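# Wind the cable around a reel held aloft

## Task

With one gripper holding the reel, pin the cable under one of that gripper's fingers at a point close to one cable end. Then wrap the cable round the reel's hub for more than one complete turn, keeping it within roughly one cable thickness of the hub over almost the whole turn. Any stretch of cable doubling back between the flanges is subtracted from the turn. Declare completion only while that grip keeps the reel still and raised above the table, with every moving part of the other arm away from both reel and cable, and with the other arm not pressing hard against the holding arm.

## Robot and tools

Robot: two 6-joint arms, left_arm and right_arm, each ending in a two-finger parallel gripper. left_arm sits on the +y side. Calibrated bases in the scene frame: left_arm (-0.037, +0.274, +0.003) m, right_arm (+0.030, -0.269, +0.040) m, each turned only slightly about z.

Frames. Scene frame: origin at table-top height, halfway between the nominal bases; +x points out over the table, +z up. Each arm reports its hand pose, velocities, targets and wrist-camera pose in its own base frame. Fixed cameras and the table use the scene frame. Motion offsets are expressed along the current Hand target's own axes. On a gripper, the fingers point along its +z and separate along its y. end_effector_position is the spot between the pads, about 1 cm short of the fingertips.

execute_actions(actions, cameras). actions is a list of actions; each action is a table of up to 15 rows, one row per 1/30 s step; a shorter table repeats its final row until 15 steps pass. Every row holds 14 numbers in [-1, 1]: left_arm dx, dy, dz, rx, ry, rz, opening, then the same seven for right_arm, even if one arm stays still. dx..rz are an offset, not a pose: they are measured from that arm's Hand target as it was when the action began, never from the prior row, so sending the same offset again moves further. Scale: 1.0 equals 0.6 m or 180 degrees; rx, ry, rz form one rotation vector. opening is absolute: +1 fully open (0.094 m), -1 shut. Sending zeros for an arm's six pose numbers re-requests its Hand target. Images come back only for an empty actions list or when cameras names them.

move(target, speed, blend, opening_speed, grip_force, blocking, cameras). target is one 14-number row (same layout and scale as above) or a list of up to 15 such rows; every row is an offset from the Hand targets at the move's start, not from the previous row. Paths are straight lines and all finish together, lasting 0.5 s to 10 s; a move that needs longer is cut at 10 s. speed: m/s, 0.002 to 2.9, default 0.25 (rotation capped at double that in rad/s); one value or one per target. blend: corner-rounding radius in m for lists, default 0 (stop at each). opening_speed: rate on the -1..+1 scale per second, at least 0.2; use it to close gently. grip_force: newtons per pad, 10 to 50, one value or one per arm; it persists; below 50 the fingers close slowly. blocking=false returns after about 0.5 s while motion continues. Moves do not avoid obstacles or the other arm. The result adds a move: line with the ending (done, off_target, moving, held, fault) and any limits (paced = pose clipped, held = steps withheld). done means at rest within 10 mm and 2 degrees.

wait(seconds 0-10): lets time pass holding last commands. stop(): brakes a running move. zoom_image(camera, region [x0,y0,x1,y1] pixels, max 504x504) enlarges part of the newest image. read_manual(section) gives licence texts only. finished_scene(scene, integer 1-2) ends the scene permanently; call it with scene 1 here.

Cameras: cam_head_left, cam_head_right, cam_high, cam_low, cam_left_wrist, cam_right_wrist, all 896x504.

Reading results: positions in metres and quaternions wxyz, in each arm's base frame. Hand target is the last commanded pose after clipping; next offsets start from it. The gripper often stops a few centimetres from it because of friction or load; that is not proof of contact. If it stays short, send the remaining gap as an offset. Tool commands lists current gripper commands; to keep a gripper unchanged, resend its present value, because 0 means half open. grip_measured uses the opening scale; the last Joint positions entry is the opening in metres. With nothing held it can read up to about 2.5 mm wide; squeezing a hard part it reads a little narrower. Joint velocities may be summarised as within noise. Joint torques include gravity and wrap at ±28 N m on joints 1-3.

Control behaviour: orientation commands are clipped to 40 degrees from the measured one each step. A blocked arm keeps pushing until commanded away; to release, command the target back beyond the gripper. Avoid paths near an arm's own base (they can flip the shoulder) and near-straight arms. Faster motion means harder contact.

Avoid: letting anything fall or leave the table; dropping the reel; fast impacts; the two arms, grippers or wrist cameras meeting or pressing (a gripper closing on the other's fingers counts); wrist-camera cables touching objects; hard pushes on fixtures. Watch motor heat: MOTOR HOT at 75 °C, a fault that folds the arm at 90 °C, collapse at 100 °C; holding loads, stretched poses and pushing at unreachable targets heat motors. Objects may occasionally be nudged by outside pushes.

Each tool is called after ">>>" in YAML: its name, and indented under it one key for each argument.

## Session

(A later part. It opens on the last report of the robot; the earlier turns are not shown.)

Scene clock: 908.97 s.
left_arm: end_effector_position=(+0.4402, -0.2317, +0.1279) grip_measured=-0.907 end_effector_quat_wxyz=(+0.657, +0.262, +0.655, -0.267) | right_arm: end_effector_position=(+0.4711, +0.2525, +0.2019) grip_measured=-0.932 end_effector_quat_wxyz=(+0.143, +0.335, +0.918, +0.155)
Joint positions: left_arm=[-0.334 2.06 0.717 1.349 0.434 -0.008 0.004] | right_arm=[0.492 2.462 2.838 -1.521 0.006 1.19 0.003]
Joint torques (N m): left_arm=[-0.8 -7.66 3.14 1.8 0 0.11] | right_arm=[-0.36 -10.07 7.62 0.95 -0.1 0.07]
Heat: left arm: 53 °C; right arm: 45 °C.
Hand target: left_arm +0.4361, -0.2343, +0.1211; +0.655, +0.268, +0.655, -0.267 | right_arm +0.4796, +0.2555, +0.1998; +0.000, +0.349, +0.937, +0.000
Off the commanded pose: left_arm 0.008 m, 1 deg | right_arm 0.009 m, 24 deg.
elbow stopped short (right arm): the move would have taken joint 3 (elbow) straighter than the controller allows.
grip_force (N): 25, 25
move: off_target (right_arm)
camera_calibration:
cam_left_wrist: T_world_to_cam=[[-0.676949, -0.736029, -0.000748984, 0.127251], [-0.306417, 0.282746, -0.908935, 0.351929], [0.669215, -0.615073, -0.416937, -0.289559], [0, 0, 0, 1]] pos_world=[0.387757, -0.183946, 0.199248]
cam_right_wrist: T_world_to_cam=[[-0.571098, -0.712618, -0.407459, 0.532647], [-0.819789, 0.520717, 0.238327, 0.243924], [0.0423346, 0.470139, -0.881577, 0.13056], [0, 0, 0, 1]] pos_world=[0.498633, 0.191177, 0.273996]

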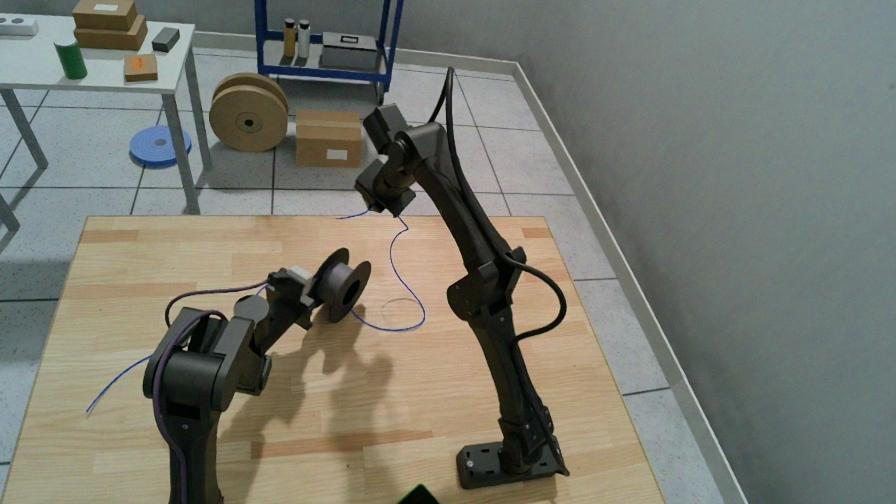

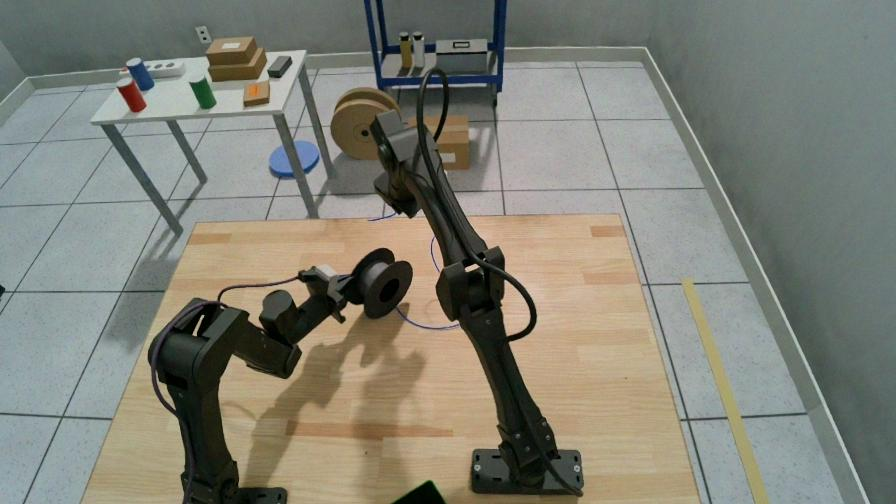

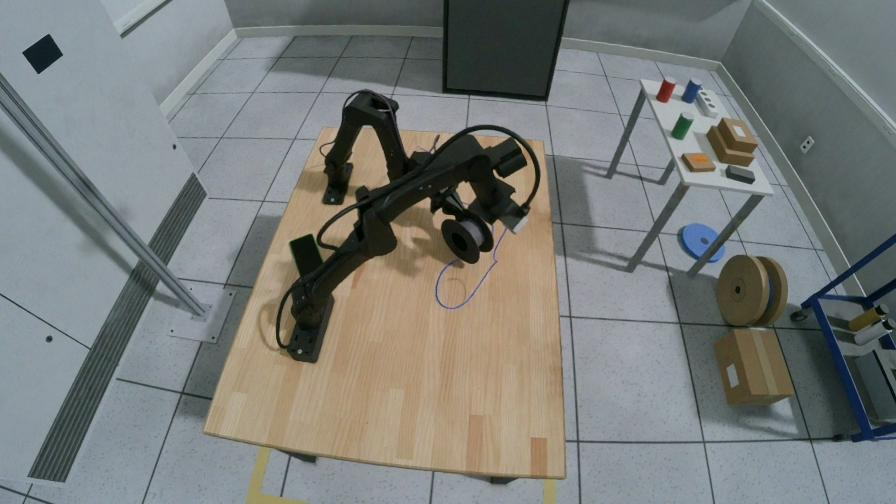

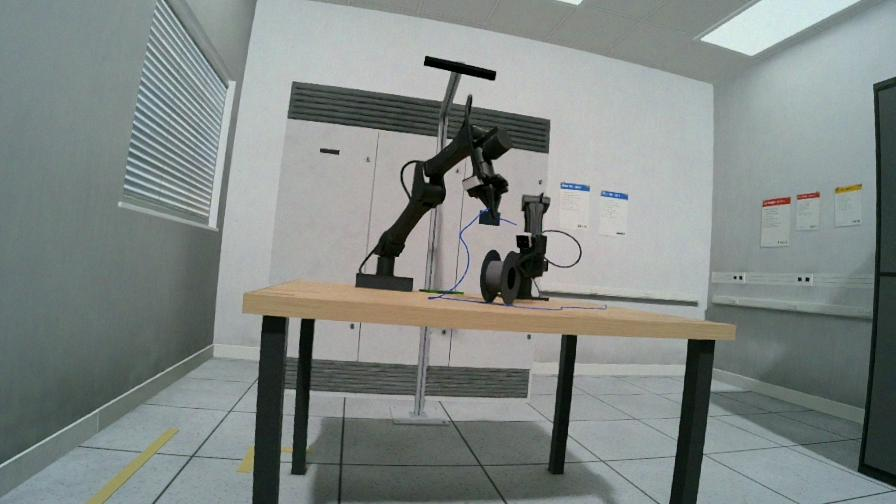

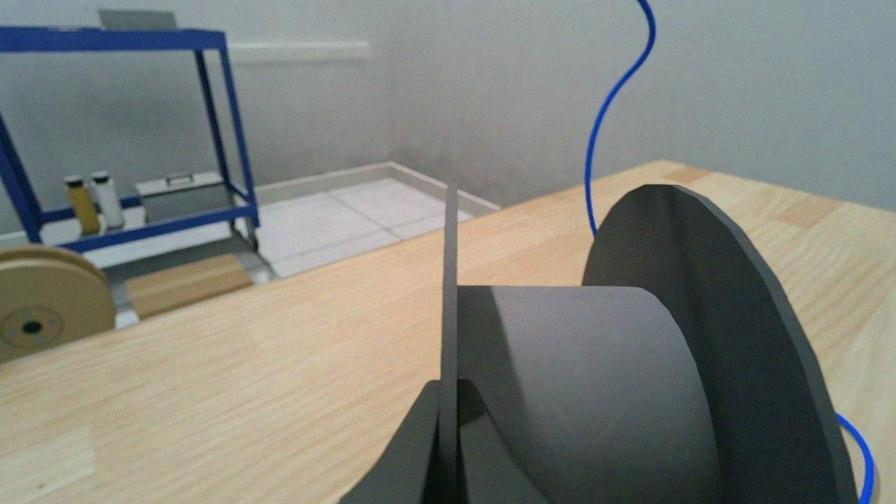

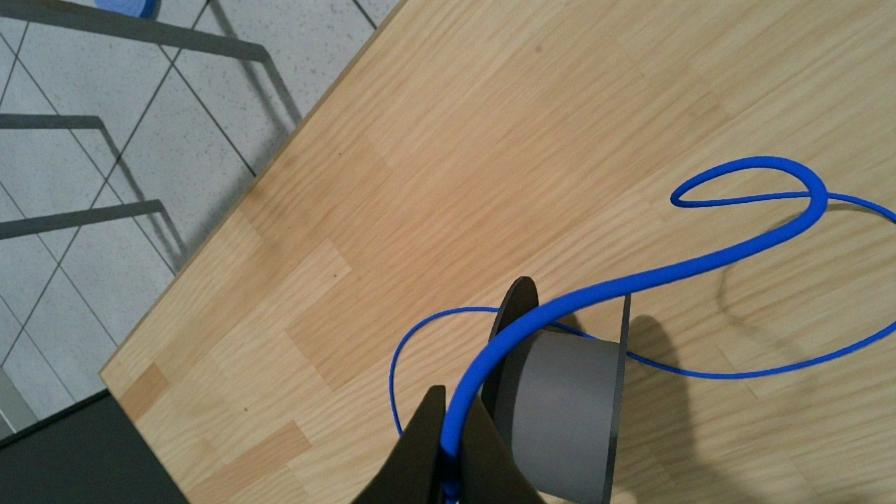

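>>> move:
  target: [0,0,0,0,0,0,-1,0.15,0.008,0.075,0,0,0,-1]
  cameras: ["cam_left_wrist","cam_right_wrist","cam_low","cam_head_left"]
  speed: 0.12

Scene clock: 927.17 s.
left_arm: end_effector_position=(+0.4402, -0.2317, +0.1279) grip_measured=-0.907 end_effector_quat_wxyz=(+0.657, +0.262, +0.655, -0.267) | right_arm: end_effector_position=(+0.4165, +0.3166, +0.1687) grip_measured=-0.932 end_effector_quat_wxyz=(+0.084, +0.342, +0.927, +0.129)
Joint positions: left_arm=[-0.334 2.06 0.717 1.349 0.434 -0.008 0.004] | right_arm=[0.649 2.488 2.782 -1.554 0.003 1.356 0.003]
Joint torques (N m): left_arm=[-0.8 -7.65 3.14 1.8 0 0.11] | right_arm=[0.43 -10.11 4.97 0.51 -0.05 0.12]
Heat: left arm: 54 °C; right arm: 44 °C.
Hand target: left_arm +0.4361, -0.2343, +0.1211; +0.655, +0.268, +0.655, -0.267 | right_arm +0.4146, +0.3181, +0.1547; +0.000, +0.349, +0.937, -0.001
Off the commanded pose: left_arm 0.008 m, 1 deg | right_arm 0.014 m, 18 deg.
elbow stopped short (right arm): the move would have taken joint 3 (elbow) straighter than the controller allows.
joint sent to its limit (right arm) — joint 4 (wrist pitch), lower limit. The joint targets are off in orientation, not in position.
grip_force (N): 25, 25
move: off_target (right_arm)
camera_calibration:
cam_left_wrist: T_world_to_cam=[[-0.676949, -0.736029, -0.000748984, 0.127251], [-0.306417, 0.282746, -0.908935, 0.351929], [0.669215, -0.615073, -0.416937, -0.289559], [0, 0, 0, 1]] pos_world=[0.387757, -0.183946, 0.199248]
cam_right_wrist: T_world_to_cam=[[-0.616064, -0.71796, -0.324034, 0.540071], [-0.784269, 0.520746, 0.337262, 0.142142], [-0.0734006, 0.461905, -0.883887, 0.124751], [0, 0, 0, 1]] pos_world=[0.453353, 0.256106, 0.237329]
Images, in order (width x height): cam_head_left 896x504, cam_low 896x504, cam_left_wrist 896x504, cam_right_wrist 896x504.

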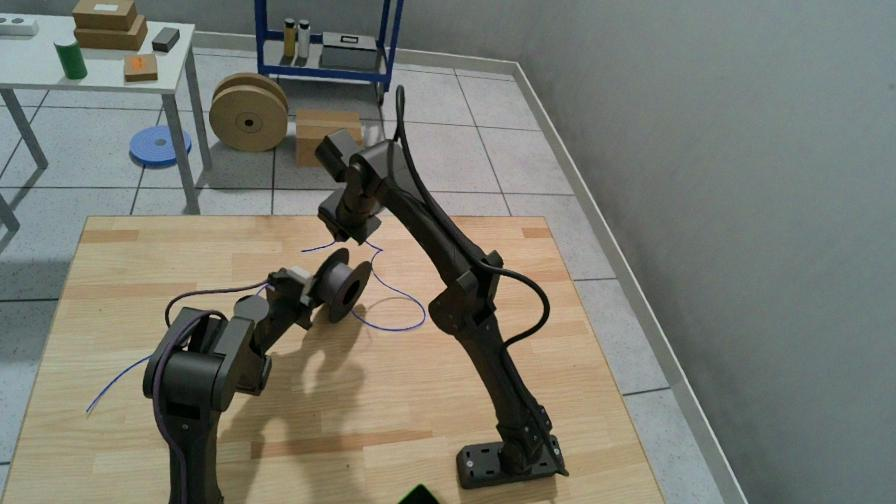

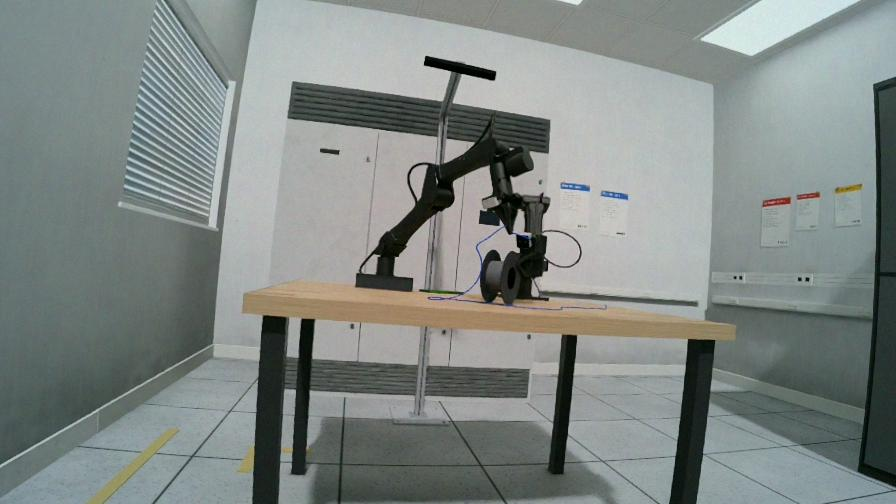

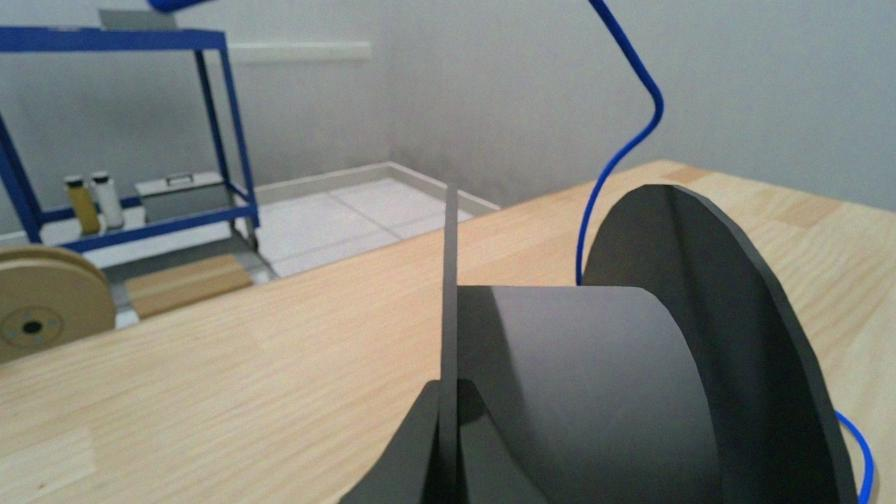

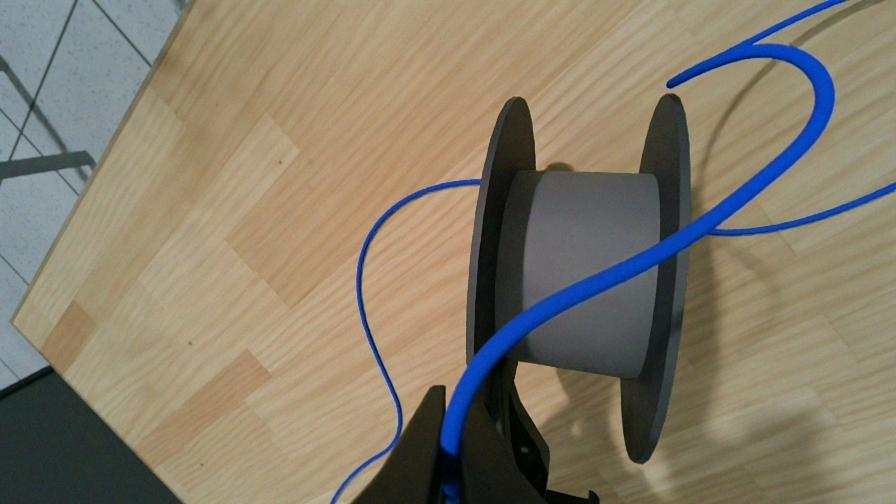

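>>> move:
  target: [0,0,0,0,0,0,-1,0,0.0,0.045,0,0,-0.11,-1]
  cameras: ["cam_left_wrist","cam_right_wrist"]
  speed: 0.08

Scene clock: 941.17 s.
left_arm: end_effector_position=(+0.4402, -0.2317, +0.1279) grip_measured=-0.907 end_effector_quat_wxyz=(+0.657, +0.262, +0.655, -0.267) | right_arm: end_effector_position=(+0.4156, +0.3194, +0.1440) grip_measured=-0.932 end_effector_quat_wxyz=(+0.082, +0.188, +0.974, +0.100)
Joint positions: left_arm=[-0.334 2.06 0.717 1.349 0.434 -0.008 0.004] | right_arm=[0.649 2.534 2.776 -1.555 -0.012 1.033 0.003]
Joint torques (N m): left_arm=[-0.8 -7.65 3.14 1.8 0 0.11] | right_arm=[0.24 -10.41 4.77 0.41 0.06 -0.15]
Heat: left arm: 54 °C; right arm: 44 °C.
Hand target: left_arm +0.4361, -0.2343, +0.1211; +0.655, +0.268, +0.655, -0.267 | right_arm +0.4146, +0.3181, +0.1279; +0.000, +0.183, +0.983, +0.000
Off the commanded pose: left_arm 0.008 m, 1 deg | right_arm 0.016 m, 15 deg.
joint sent to its limit (right arm) — joint 4 (wrist pitch), lower limit. The joint targets are off in orientation, not in position.
grip_force (N): 25, 25
move: off_target (right_arm)
camera_calibration:
cam_left_wrist: T_world_to_cam=[[-0.676949, -0.736029, -0.000748984, 0.127251], [-0.306417, 0.282746, -0.908935, 0.351929], [0.669215, -0.615073, -0.416937, -0.289559], [0, 0, 0, 1]] pos_world=[0.387757, -0.183946, 0.199248]
cam_right_wrist: T_world_to_cam=[[-0.357757, -0.898949, -0.252786, 0.473588], [-0.913394, 0.280565, 0.294949, 0.284819], [-0.194221, 0.336413, -0.921469, 0.19721], [0, 0, 0, 1]] pos_world=[0.467883, 0.279477, 0.217432]
Images, in order (width x height): cam_left_wrist 896x504, cam_right_wrist 896x504.

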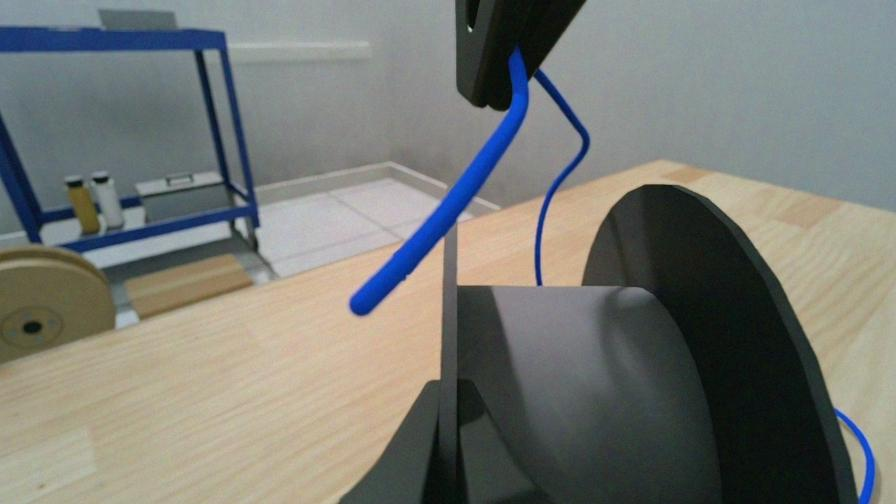

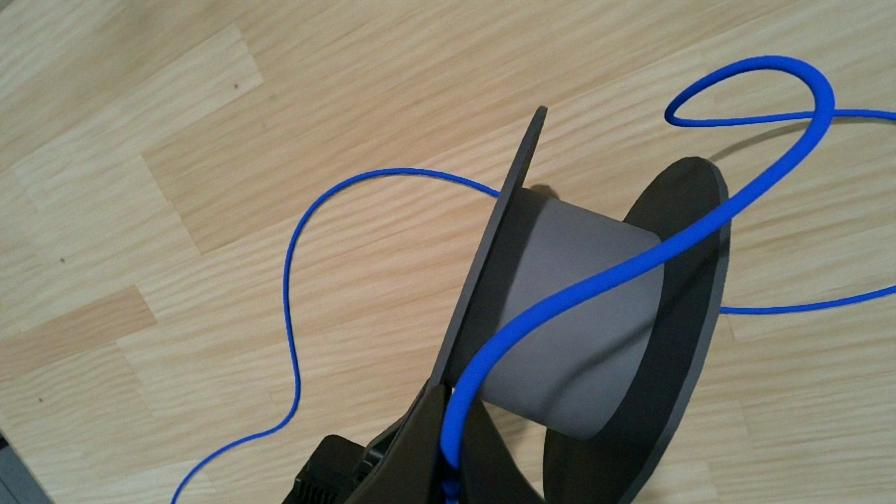

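>>> move:
  target: [0,0,0,0,0,0,-1,-0.0055,0.0157,0.03,0,0,-0.14,-1]
  cameras: ["cam_left_wrist","cam_right_wrist"]
  speed: 0.08

Scene clock: 949.93 s.
left_arm: end_effector_position=(+0.4405, -0.2313, +0.1279) grip_measured=-0.907 end_effector_quat_wxyz=(+0.656, +0.259, +0.656, -0.269) | right_arm: end_effector_position=(+0.4177, +0.3209, +0.1211) grip_measured=-0.932 end_effector_quat_wxyz=(+0.085, -0.027, +0.994, +0.068)
Joint positions: left_arm=[-0.334 2.06 0.717 1.349 0.431 -0.016 0.004] | right_arm=[0.649 2.599 2.814 -1.568 -0.012 0.597 0.003]
Joint torques (N m): left_arm=[-0.79 -7.66 3.14 1.8 0.02 0.2] | right_arm=[0.54 -10 7.3 0.51 0.05 -0.05]
Heat: left arm: 54 °C; right arm: 43 °C.
Hand target: left_arm +0.4360, -0.2343, +0.1211; +0.655, +0.268, +0.655, -0.267 | right_arm +0.4211, +0.3257, +0.1098; -0.001, -0.036, +0.999, +0.000
Off the commanded pose: left_arm 0.009 m, 1 deg | right_arm 0.013 m, 13 deg.
joint read past its limit (right arm) — joint 4 (wrist pitch), lower limit.
joint sent to its limit (right arm) — joint 4 (wrist pitch), lower limit. The joint targets are off in orientation, not in position.
grip_force (N): 25, 25
move: off_target (right_arm)
camera_calibration:
cam_left_wrist: T_world_to_cam=[[-0.675017, -0.737773, 0.00654315, 0.125572], [-0.311749, 0.277171, -0.908839, 0.352985], [0.668704, -0.615522, -0.417096, -0.289442], [0, 0, 0, 1]] pos_world=[0.388357, -0.183351, 0.19926]
cam_right_wrist: T_world_to_cam=[[0.0547741, -0.985649, -0.159671, 0.314256], [-0.963035, -0.0943884, 0.252297, 0.439236], [-0.263747, 0.13995, -0.954385, 0.272066], [0, 0, 0, 1]] pos_world=[0.477543, 0.313129, 0.199016]
Images, in order (width x height): cam_left_wrist 896x504, cam_right_wrist 896x504.

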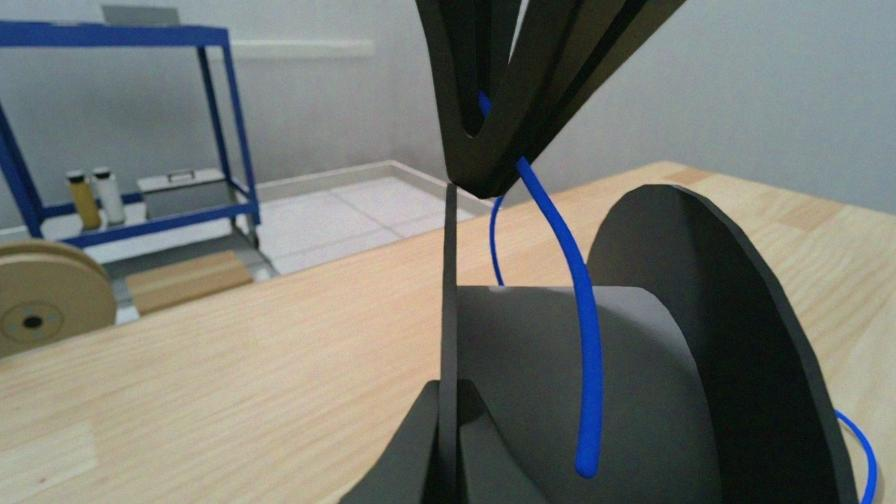

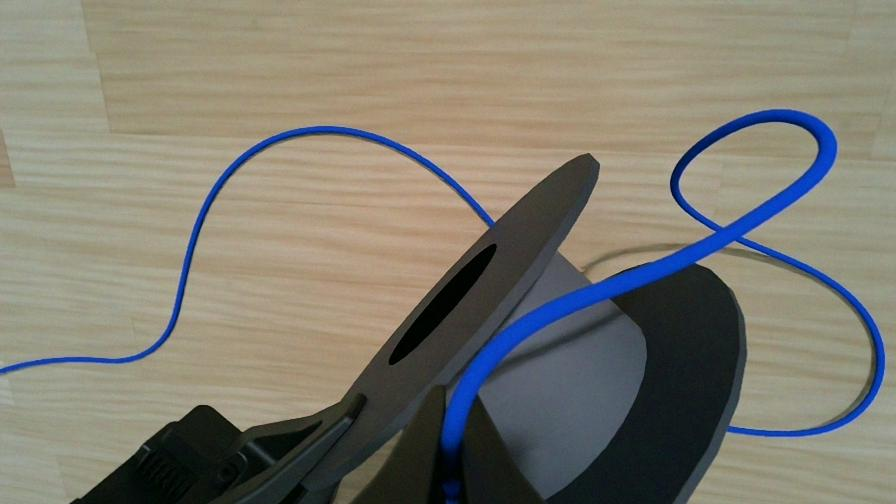

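>>> move:
  target:
    - [0,0,0,0,0,0,-1,0.012,-0.012,0.0,0,0,0.05,-1]
    - [0,0,0,0,0,0,-1,0.012,-0.012,0.02,0,0,0.1,-1]
  cameras: ["cam_left_wrist","cam_right_wrist"]
  speed: 0.06

Scene clock: 964.77 s.
left_arm: end_effector_position=(+0.4408, -0.2312, +0.1274) grip_measured=-0.907 end_effector_quat_wxyz=(+0.656, +0.258, +0.657, -0.269) | right_arm: end_effector_position=(+0.4132, +0.3167, +0.1095) grip_measured=-0.932 end_effector_quat_wxyz=(+0.060, +0.116, +0.989, +0.064)
Joint positions: left_arm=[-0.334 2.061 0.717 1.35 0.429 -0.017 0.004] | right_arm=[0.649 2.599 2.773 -1.569 -0.008 0.884 0.003]
Joint torques (N m): left_arm=[-0.76 -7.75 3.14 1.79 0.05 0.21] | right_arm=[0.28 -11.15 5 0.42 0.06 0.07]
Heat: left arm: 54 °C; right arm: 44 °C.
Hand target: left_arm +0.4360, -0.2343, +0.1210; +0.655, +0.268, +0.655, -0.267 | right_arm +0.4144, +0.3180, +0.0978; -0.001, +0.121, +0.993, +0.000
Off the commanded pose: left_arm 0.008 m, 1 deg | right_arm 0.012 m, 10 deg.
joint read past its limit (right arm) — joint 4 (wrist pitch), lower limit.
joint sent to its limit (right arm) — joint 4 (wrist pitch), lower limit. The joint targets are off in orientation, not in position.
grip_force (N): 25, 25
move: off_target (right_arm)
camera_calibration:
cam_left_wrist: T_world_to_cam=[[-0.673566, -0.739083, 0.00802789, 0.124677], [-0.313647, 0.275975, -0.90855, 0.353123], [0.669279, -0.614487, -0.417698, -0.289596], [0, 0, 0, 1]] pos_world=[0.388555, -0.183259, 0.198865]
cam_right_wrist: T_world_to_cam=[[-0.232806, -0.957959, -0.167677, 0.419423], [-0.932697, 0.171094, 0.317496, 0.33368], [-0.27546, 0.230307, -0.933317, 0.234414], [0, 0, 0, 1]] pos_world=[0.473438, 0.290712, 0.183169]
Images, in order (width x height): cam_left_wrist 896x504, cam_right_wrist 896x504.

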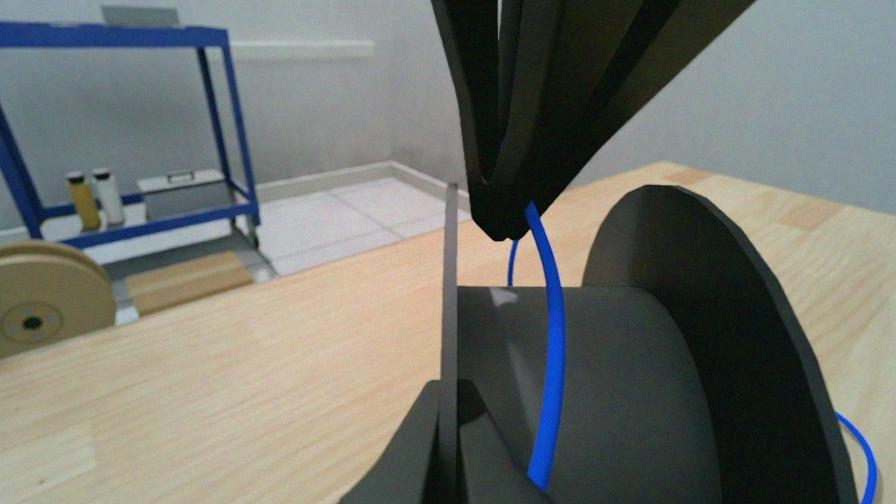

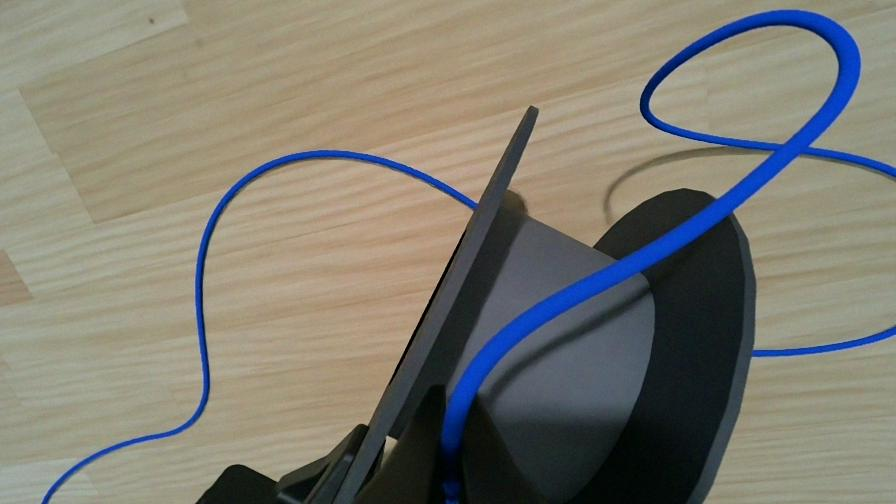

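>>> move:
  target:
    - [0,0,0,0,0,0,-1,0,0,-0.06,0,0,0,-1]
    - [0,0,0,0,0,0,-0.1,0,0,-0.06,0,0,0,-1]
  cameras: ["cam_left_wrist","cam_right_wrist"]
  speed: 0.08
  opening_speed: 0.5

Scene clock: 971.47 s.
left_arm: end_effector_position=(+0.4408, -0.2312, +0.1274) grip_measured=-0.103 end_effector_quat_wxyz=(+0.657, +0.260, +0.656, -0.266) | right_arm: end_effector_position=(+0.4132, +0.3167, +0.1095) grip_measured=-0.932 end_effector_quat_wxyz=(+0.060, +0.117, +0.989, +0.064)
Joint positions: left_arm=[-0.334 2.061 0.717 1.35 0.429 -0.008 0.042] | right_arm=[0.649 2.599 2.773 -1.569 -0.008 0.885 0.003]
Joint torques (N m): left_arm=[-0.77 -7.75 3.14 1.79 0.05 0.11] | right_arm=[0.29 -16.69 5.16 0.41 0.05 0.12]
Heat: left arm: 54 °C; right arm: 45 °C.
Hand target: left_arm +0.4360, -0.2343, +0.1210; +0.655, +0.268, +0.655, -0.267 | right_arm +0.4144, +0.3180, +0.1338; -0.001, +0.121, +0.993, +0.000
Off the commanded pose: left_arm 0.009 m, 1 deg | right_arm 0.024 m, 10 deg.
joint read past its limit (right arm) — joint 4 (wrist pitch), lower limit.
joint sent to its limit (right arm) — joint 4 (wrist pitch), lower limit. The joint targets are off in orientation, not in position.
grip_force (N): 25, 25
move: off_target (right_arm)
camera_calibration:
cam_left_wrist: T_world_to_cam=[[-0.673573, -0.73912, -0.000326893, 0.125759], [-0.308417, 0.281467, -0.908656, 0.352096], [0.671698, -0.611945, -0.417546, -0.290082], [0, 0, 0, 1]] pos_world=[0.388147, -0.183667, 0.198852]
cam_right_wrist: T_world_to_cam=[[-0.233549, -0.957771, -0.167718, 0.419614], [-0.932518, 0.171766, 0.317657, 0.33342], [-0.275435, 0.230588, -0.933255, 0.234239], [0, 0, 0, 1]] pos_world=[0.473438, 0.290611, 0.183069]
Images, in order (width x height): cam_left_wrist 896x504, cam_right_wrist 896x504.

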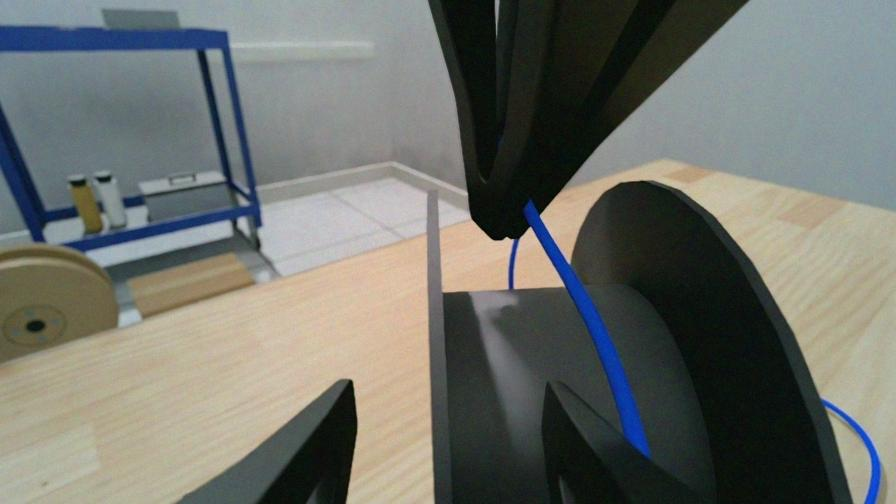

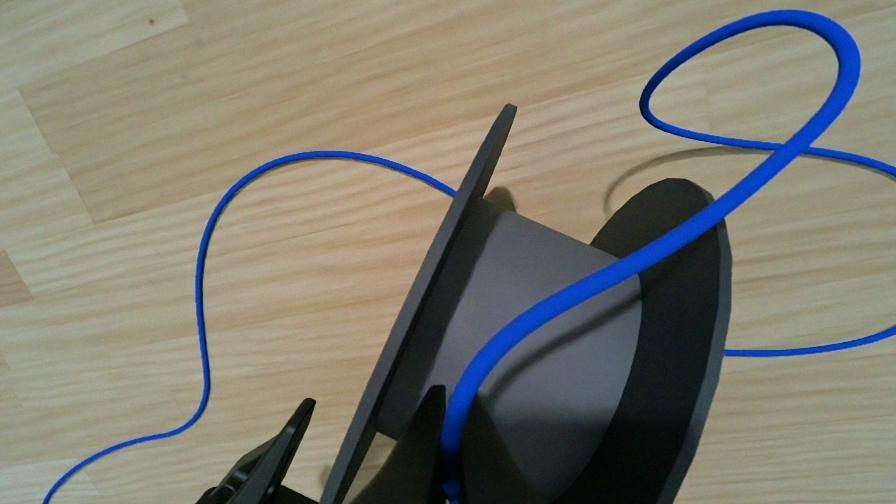

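>>> move:
  target: [0,0,0,0,0,0,-0.1,0,0,-0.05,0,0,0.06,-1]
  cameras: ["cam_left_wrist"]
  speed: 0.08

Scene clock: 975.80 s.
left_arm: end_effector_position=(+0.4408, -0.2312, +0.1274) grip_measured=-0.103 end_effector_quat_wxyz=(+0.657, +0.260, +0.656, -0.266) | right_arm: end_effector_position=(+0.4132, +0.3167, +0.1246) grip_measured=-0.932 end_effector_quat_wxyz=(+0.064, +0.209, +0.973, +0.080)
Joint positions: left_arm=[-0.334 2.061 0.717 1.35 0.429 -0.008 0.042] | right_arm=[0.649 2.569 2.773 -1.569 -0.008 1.073 0.003]
Joint torques (N m): left_arm=[-0.76 -7.75 3.14 1.8 0.05 0.11] | right_arm=[0.21 -18.7 6.01 0.5 0.03 0.13]
Heat: left arm: 54 °C; right arm: 47 °C.
Hand target: left_arm +0.4360, -0.2343, +0.1210; +0.655, +0.268, +0.655, -0.267 | right_arm +0.4144, +0.3180, +0.1638; -0.001, +0.214, +0.977, +0.000
Off the commanded pose: left_arm 0.009 m, 1 deg | right_arm 0.039 m, 12 deg.
joint read past its limit (right arm) — joint 4 (wrist pitch), lower limit.
joint sent to its limit (right arm) — joint 4 (wrist pitch), lower limit. The joint targets are off in orientation, not in position.
grip_force (N): 25, 25
move: off_target (right_arm)
camera_calibration:
cam_left_wrist: T_world_to_cam=[[-0.673573, -0.73912, -0.000326893, 0.125759], [-0.308417, 0.281467, -0.908656, 0.352096], [0.671698, -0.611945, -0.417546, -0.290082], [0, 0, 0, 1]] pos_world=[0.388147, -0.183667, 0.198852]
Images, in order (width x height): cam_left_wrist 896x504.

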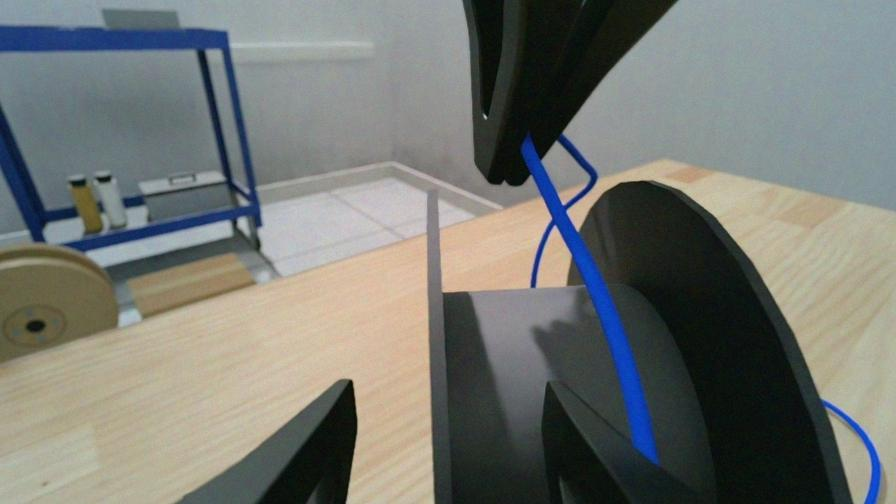

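>>> move:
  target: [0,0,0,0,0,0,-0.1,0,0,-0.04,0,0,0.03,-1]
  cameras: ["cam_left_wrist"]
  speed: 0.08

Scene clock: 980.27 s.
left_arm: end_effector_position=(+0.4408, -0.2312, +0.1274) grip_measured=-0.103 end_effector_quat_wxyz=(+0.657, +0.260, +0.656, -0.266) | right_arm: end_effector_position=(+0.4127, +0.3163, +0.1454) grip_measured=-0.932 end_effector_quat_wxyz=(+0.073, +0.254, +0.959, +0.100)
Joint positions: left_arm=[-0.334 2.061 0.717 1.35 0.429 -0.008 0.042] | right_arm=[0.649 2.528 2.773 -1.569 -0.008 1.168 0.003]
Joint torques (N m): left_arm=[-0.77 -7.75 3.14 1.79 0.05 0.11] | right_arm=[0.36 -18.35 7.02 0.57 0.04 0.07]
Heat: left arm: 54 °C; right arm: 48 °C.
Hand target: left_arm +0.4360, -0.2343, +0.1210; +0.655, +0.268, +0.655, -0.267 | right_arm +0.4145, +0.3181, +0.1879; +0.000, +0.260, +0.966, +0.000
Off the commanded pose: left_arm 0.009 m, 1 deg | right_arm 0.042 m, 14 deg.
joint read past its limit (right arm) — joint 4 (wrist pitch), lower limit.
joint sent to its limit (right arm) — joint 4 (wrist pitch), lower limit. The joint targets are off in orientation, not in position.
grip_force (N): 25, 25
move: off_target (right_arm)
camera_calibration:
cam_left_wrist: T_world_to_cam=[[-0.673573, -0.73912, -0.000326893, 0.125759], [-0.308417, 0.281467, -0.908656, 0.352096], [0.671698, -0.611945, -0.417546, -0.290082], [0, 0, 0, 1]] pos_world=[0.388147, -0.183667, 0.198852]
Images, in order (width x height): cam_left_wrist 896x504.

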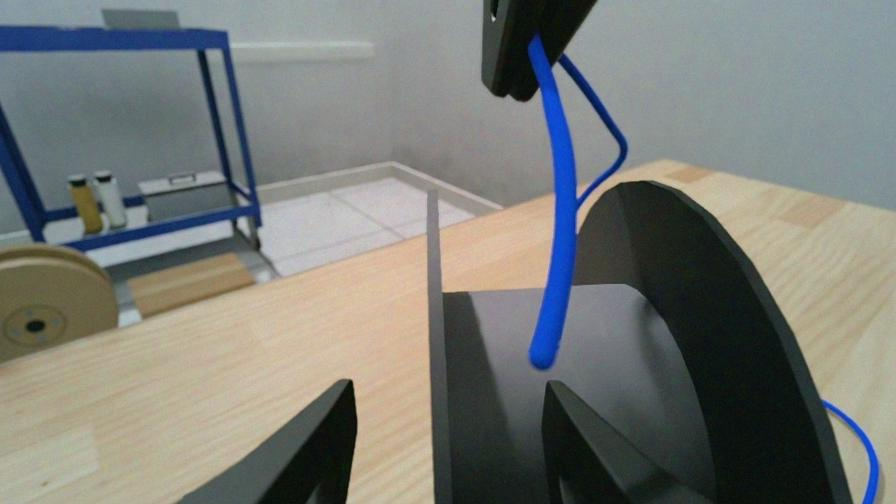

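>>> move:
  target: [0,0,0,0,0,0,-0.1,0,0.005,0.15,0,0,0.022,-1]
  cameras: ["cam_left_wrist"]
  speed: 0.06

Scene clock: 988.43 s.
left_arm: end_effector_position=(+0.4408, -0.2312, +0.1274) grip_measured=-0.103 end_effector_quat_wxyz=(+0.657, +0.260, +0.656, -0.266) | right_arm: end_effector_position=(+0.4131, +0.3166, +0.1059) grip_measured=-0.932 end_effector_quat_wxyz=(+0.046, +0.289, +0.954, +0.070)
Joint positions: left_arm=[-0.334 2.061 0.717 1.35 0.429 -0.008 0.042] | right_arm=[0.649 2.607 2.773 -1.569 -0.008 1.239 0.003]
Joint torques (N m): left_arm=[-0.76 -7.75 3.14 1.79 0.05 0.11] | right_arm=[0.39 -10.81 6.67 0.41 0.03 0.08]
Heat: left arm: 55 °C; right arm: 47 °C.
Hand target: left_arm +0.4360, -0.2343, +0.1210; +0.655, +0.268, +0.655, -0.267 | right_arm +0.4159, +0.3206, +0.0979; +0.000, +0.293, +0.956, +0.000
Off the commanded pose: left_arm 0.009 m, 1 deg | right_arm 0.009 m, 10 deg.
joint read past its limit (right arm) — joint 4 (wrist pitch), lower limit.
joint sent to its limit (right arm) — joint 4 (wrist pitch), lower limit. The joint targets are off in orientation, not in position.
grip_force (N): 25, 25
move: off_target (right_arm)
camera_calibration:
cam_left_wrist: T_world_to_cam=[[-0.673573, -0.73912, -0.000326893, 0.125759], [-0.308417, 0.281467, -0.908656, 0.352096], [0.671698, -0.611945, -0.417546, -0.290082], [0, 0, 0, 1]] pos_world=[0.388147, -0.183667, 0.198852]
Images, in order (width x height): cam_left_wrist 896x504.

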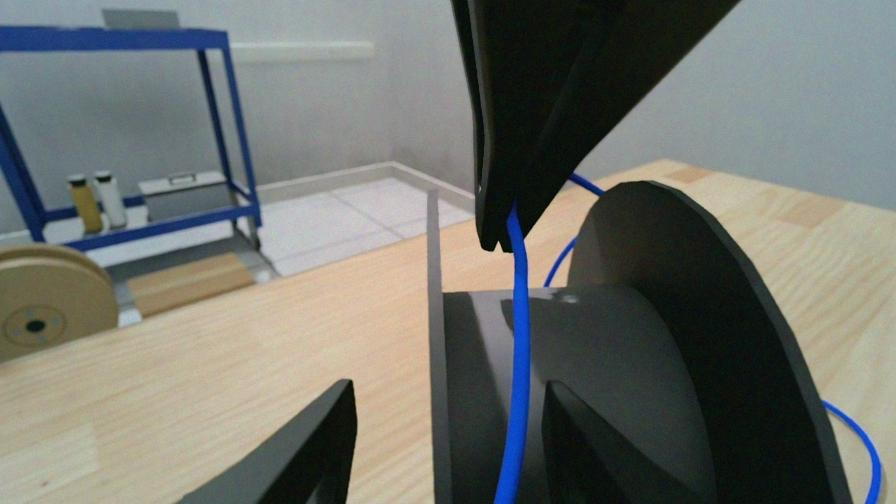

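>>> move:
  target: [0,0,0,0,0,0,-1,0,0,0,0,0,0,-1]
  opening_speed: 0.4
  cameras: ["cam_left_wrist","cam_head_left","cam_right_wrist"]

Scene clock: 1007.40 s.
left_arm: end_effector_position=(+0.4405, -0.2314, +0.1276) grip_measured=-0.850 end_effector_quat_wxyz=(+0.657, +0.261, +0.655, -0.266) | right_arm: end_effector_position=(+0.4131, +0.3166, +0.1059) grip_measured=-0.932 end_effector_quat_wxyz=(+0.046, +0.289, +0.954, +0.070)
Joint positions: left_arm=[-0.334 2.061 0.717 1.35 0.431 -0.008 0.007] | right_arm=[0.649 2.607 2.773 -1.569 -0.008 1.239 0.003]
Joint torques (N m): left_arm=[-0.76 -7.75 3.14 1.79 0.03 0.11] | right_arm=[0.43 -10.86 6.61 0.41 0.01 0.1]
Heat: left arm: 55 °C; right arm: 45 °C.
Hand target: left_arm +0.4360, -0.2343, +0.1211; +0.655, +0.268, +0.655, -0.267 | right_arm +0.4159, +0.3206, +0.0979; +0.000, +0.293, +0.956, +0.000
Off the commanded pose: left_arm 0.008 m, 1 deg | right_arm 0.009 m, 10 deg.
joint read past its limit (right arm) — joint 4 (wrist pitch), lower limit.
joint sent to its limit (right arm) — joint 4 (wrist pitch), lower limit. The joint targets are off in orientation, not in position.
grip_force (N): 25, 25
move: off_target (right_arm)
camera_calibration:
cam_left_wrist: T_world_to_cam=[[-0.675015, -0.737804, -0.000638508, 0.126349], [-0.307225, 0.281866, -0.908936, 0.351843], [0.670796, -0.613349, -0.416935, -0.290056], [0, 0, 0, 1]] pos_world=[0.387951, -0.183858, 0.198948]
cam_right_wrist: T_world_to_cam=[[-0.553638, -0.811324, -0.187719, 0.506982], [-0.804957, 0.463623, 0.370266, 0.183803], [-0.213375, 0.356099, -0.909761, 0.163006], [0, 0, 0, 1]] pos_world=[0.463419, 0.268065, 0.17541]
Images, in order (width x height): cam_head_left 896x504, cam_left_wrist 896x504, cam_right_wrist 896x504.

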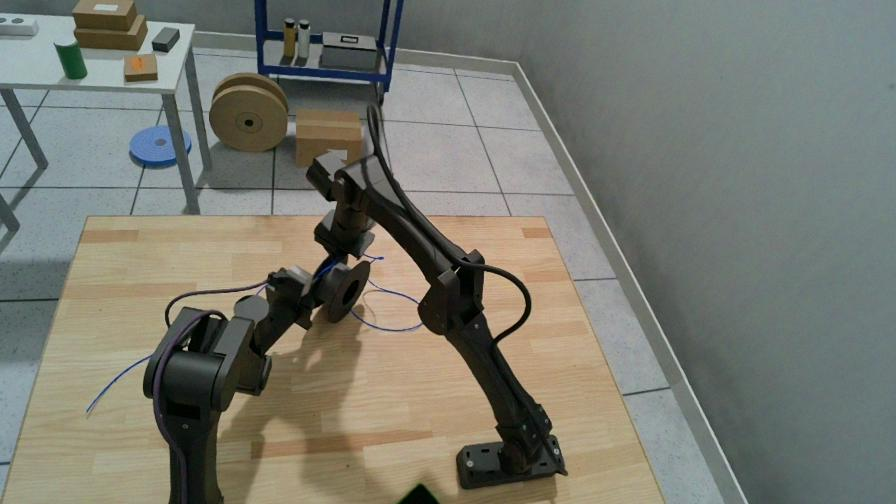

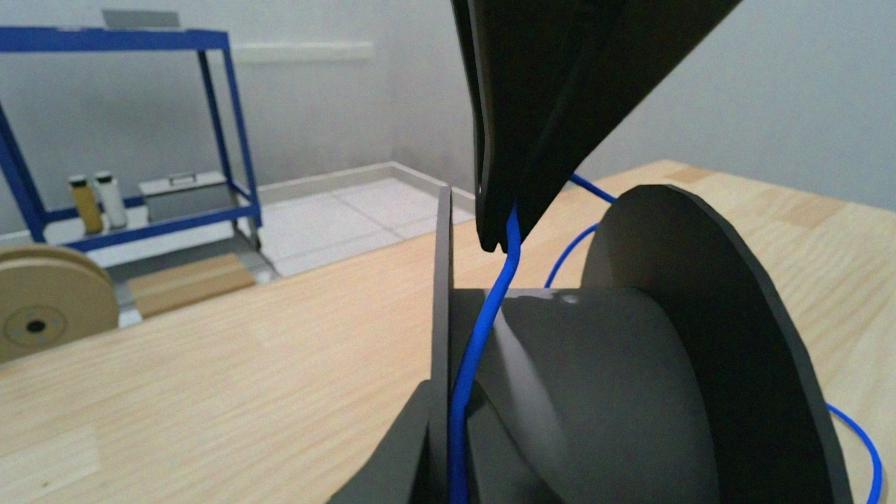

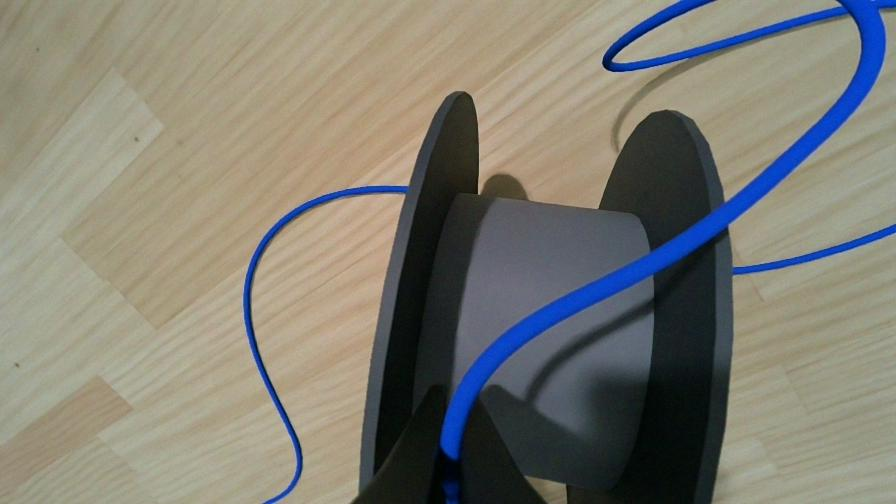

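>>> zoom_image:
  camera: "cam_left_wrist"
  region: [300, 200, 700, 504]

>>> move:
  target: [0,0,0,0,0,0,-1,0,0,0,0,0,0,-0.3]
  opening_speed: 0.6
  grip_force: [45,25]
  cameras: ["cam_left_wrist","cam_right_wrist"]

Scaled by 1.260 from the camera's 896x504 image, which has a finer 1280x720 frame.

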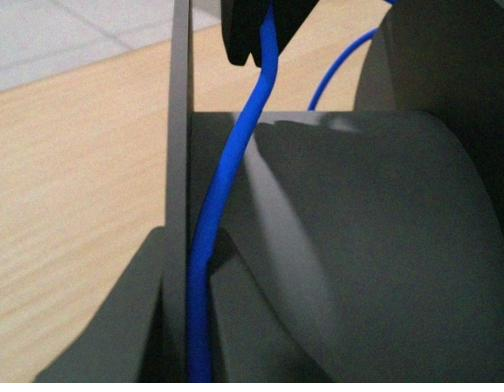

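Scene clock: 1014.33 s.
left_arm: end_effector_position=(+0.4419, -0.2299, +0.1272) grip_measured=-0.868 end_effector_quat_wxyz=(+0.658, +0.257, +0.657, -0.263) | right_arm: end_effector_position=(+0.4102, +0.3144, +0.1053) grip_measured=-0.302 end_effector_quat_wxyz=(+0.042, +0.290, +0.954, +0.064)
Joint positions: left_arm=[-0.334 2.062 0.717 1.351 0.419 -0.008 0.006] | right_arm=[0.649 2.607 2.773 -1.584 -0.008 1.24 0.033]
Joint torques (N m): left_arm=[-0.76 -7.87 3.14 1.79 0.15 0.11] | right_arm=[0.43 -10.91 6.63 0.59 0.03 0.11]
Heat: left arm: 55 °C; right arm: 44 °C.
Hand target: left_arm +0.4361, -0.2343, +0.1212; +0.655, +0.268, +0.655, -0.267 | right_arm +0.4159, +0.3206, +0.0979; +0.000, +0.293, +0.956, +0.000
Off the commanded pose: left_arm 0.010 m, 1 deg | right_arm 0.011 m, 9 deg.
joint read past its limit (right arm) — joint 4 (wrist pitch), lower limit.
joint sent to its limit (right arm) — joint 4 (wrist pitch), lower limit. The joint targets are off in orientation, not in position.
grip_force (N): 45, 25
move: off_target (right_arm)
camera_calibration:
cam_left_wrist: T_world_to_cam=[[-0.666515, -0.745492, -0.000677646, 0.123001], [-0.310842, 0.278738, -0.908671, 0.352297], [0.677595, -0.605432, -0.417513, -0.291377], [0, 0, 0, 1]] pos_world=[0.388926, -0.182911, 0.198552]
cam_right_wrist: T_world_to_cam=[[-0.556466, -0.812475, -0.173866, 0.503472], [-0.800116, 0.4676, 0.375718, 0.17889], [-0.223962, 0.348187, -0.910278, 0.169495], [0, 0, 0, 1]] pos_world=[0.461258, 0.266394, 0.174612]
Images, in order (width x height): cam_left_wrist 896x504, cam_right_wrist 896x504.

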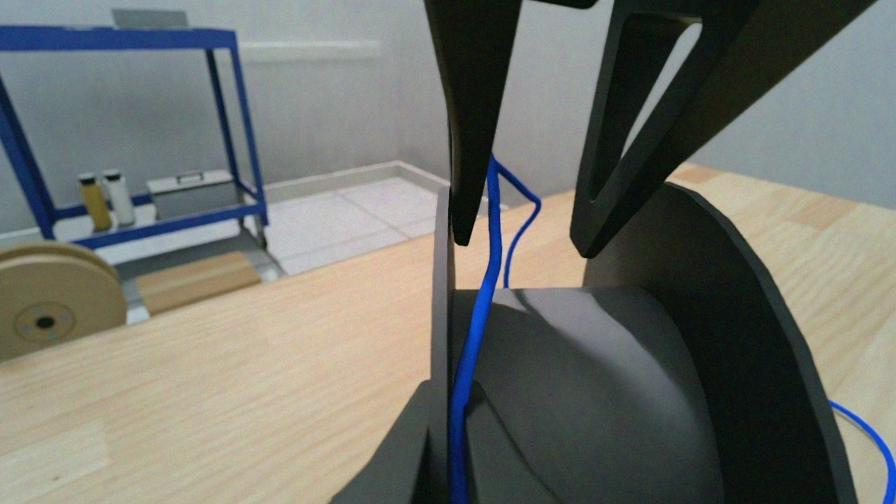

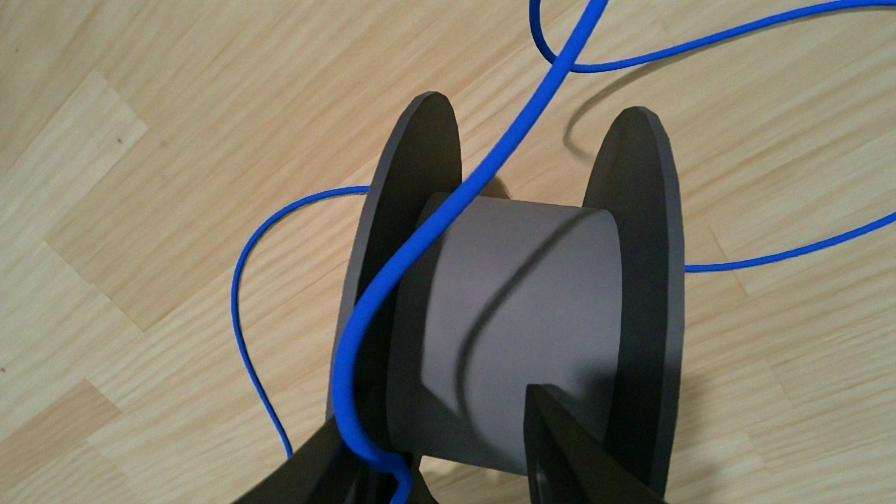

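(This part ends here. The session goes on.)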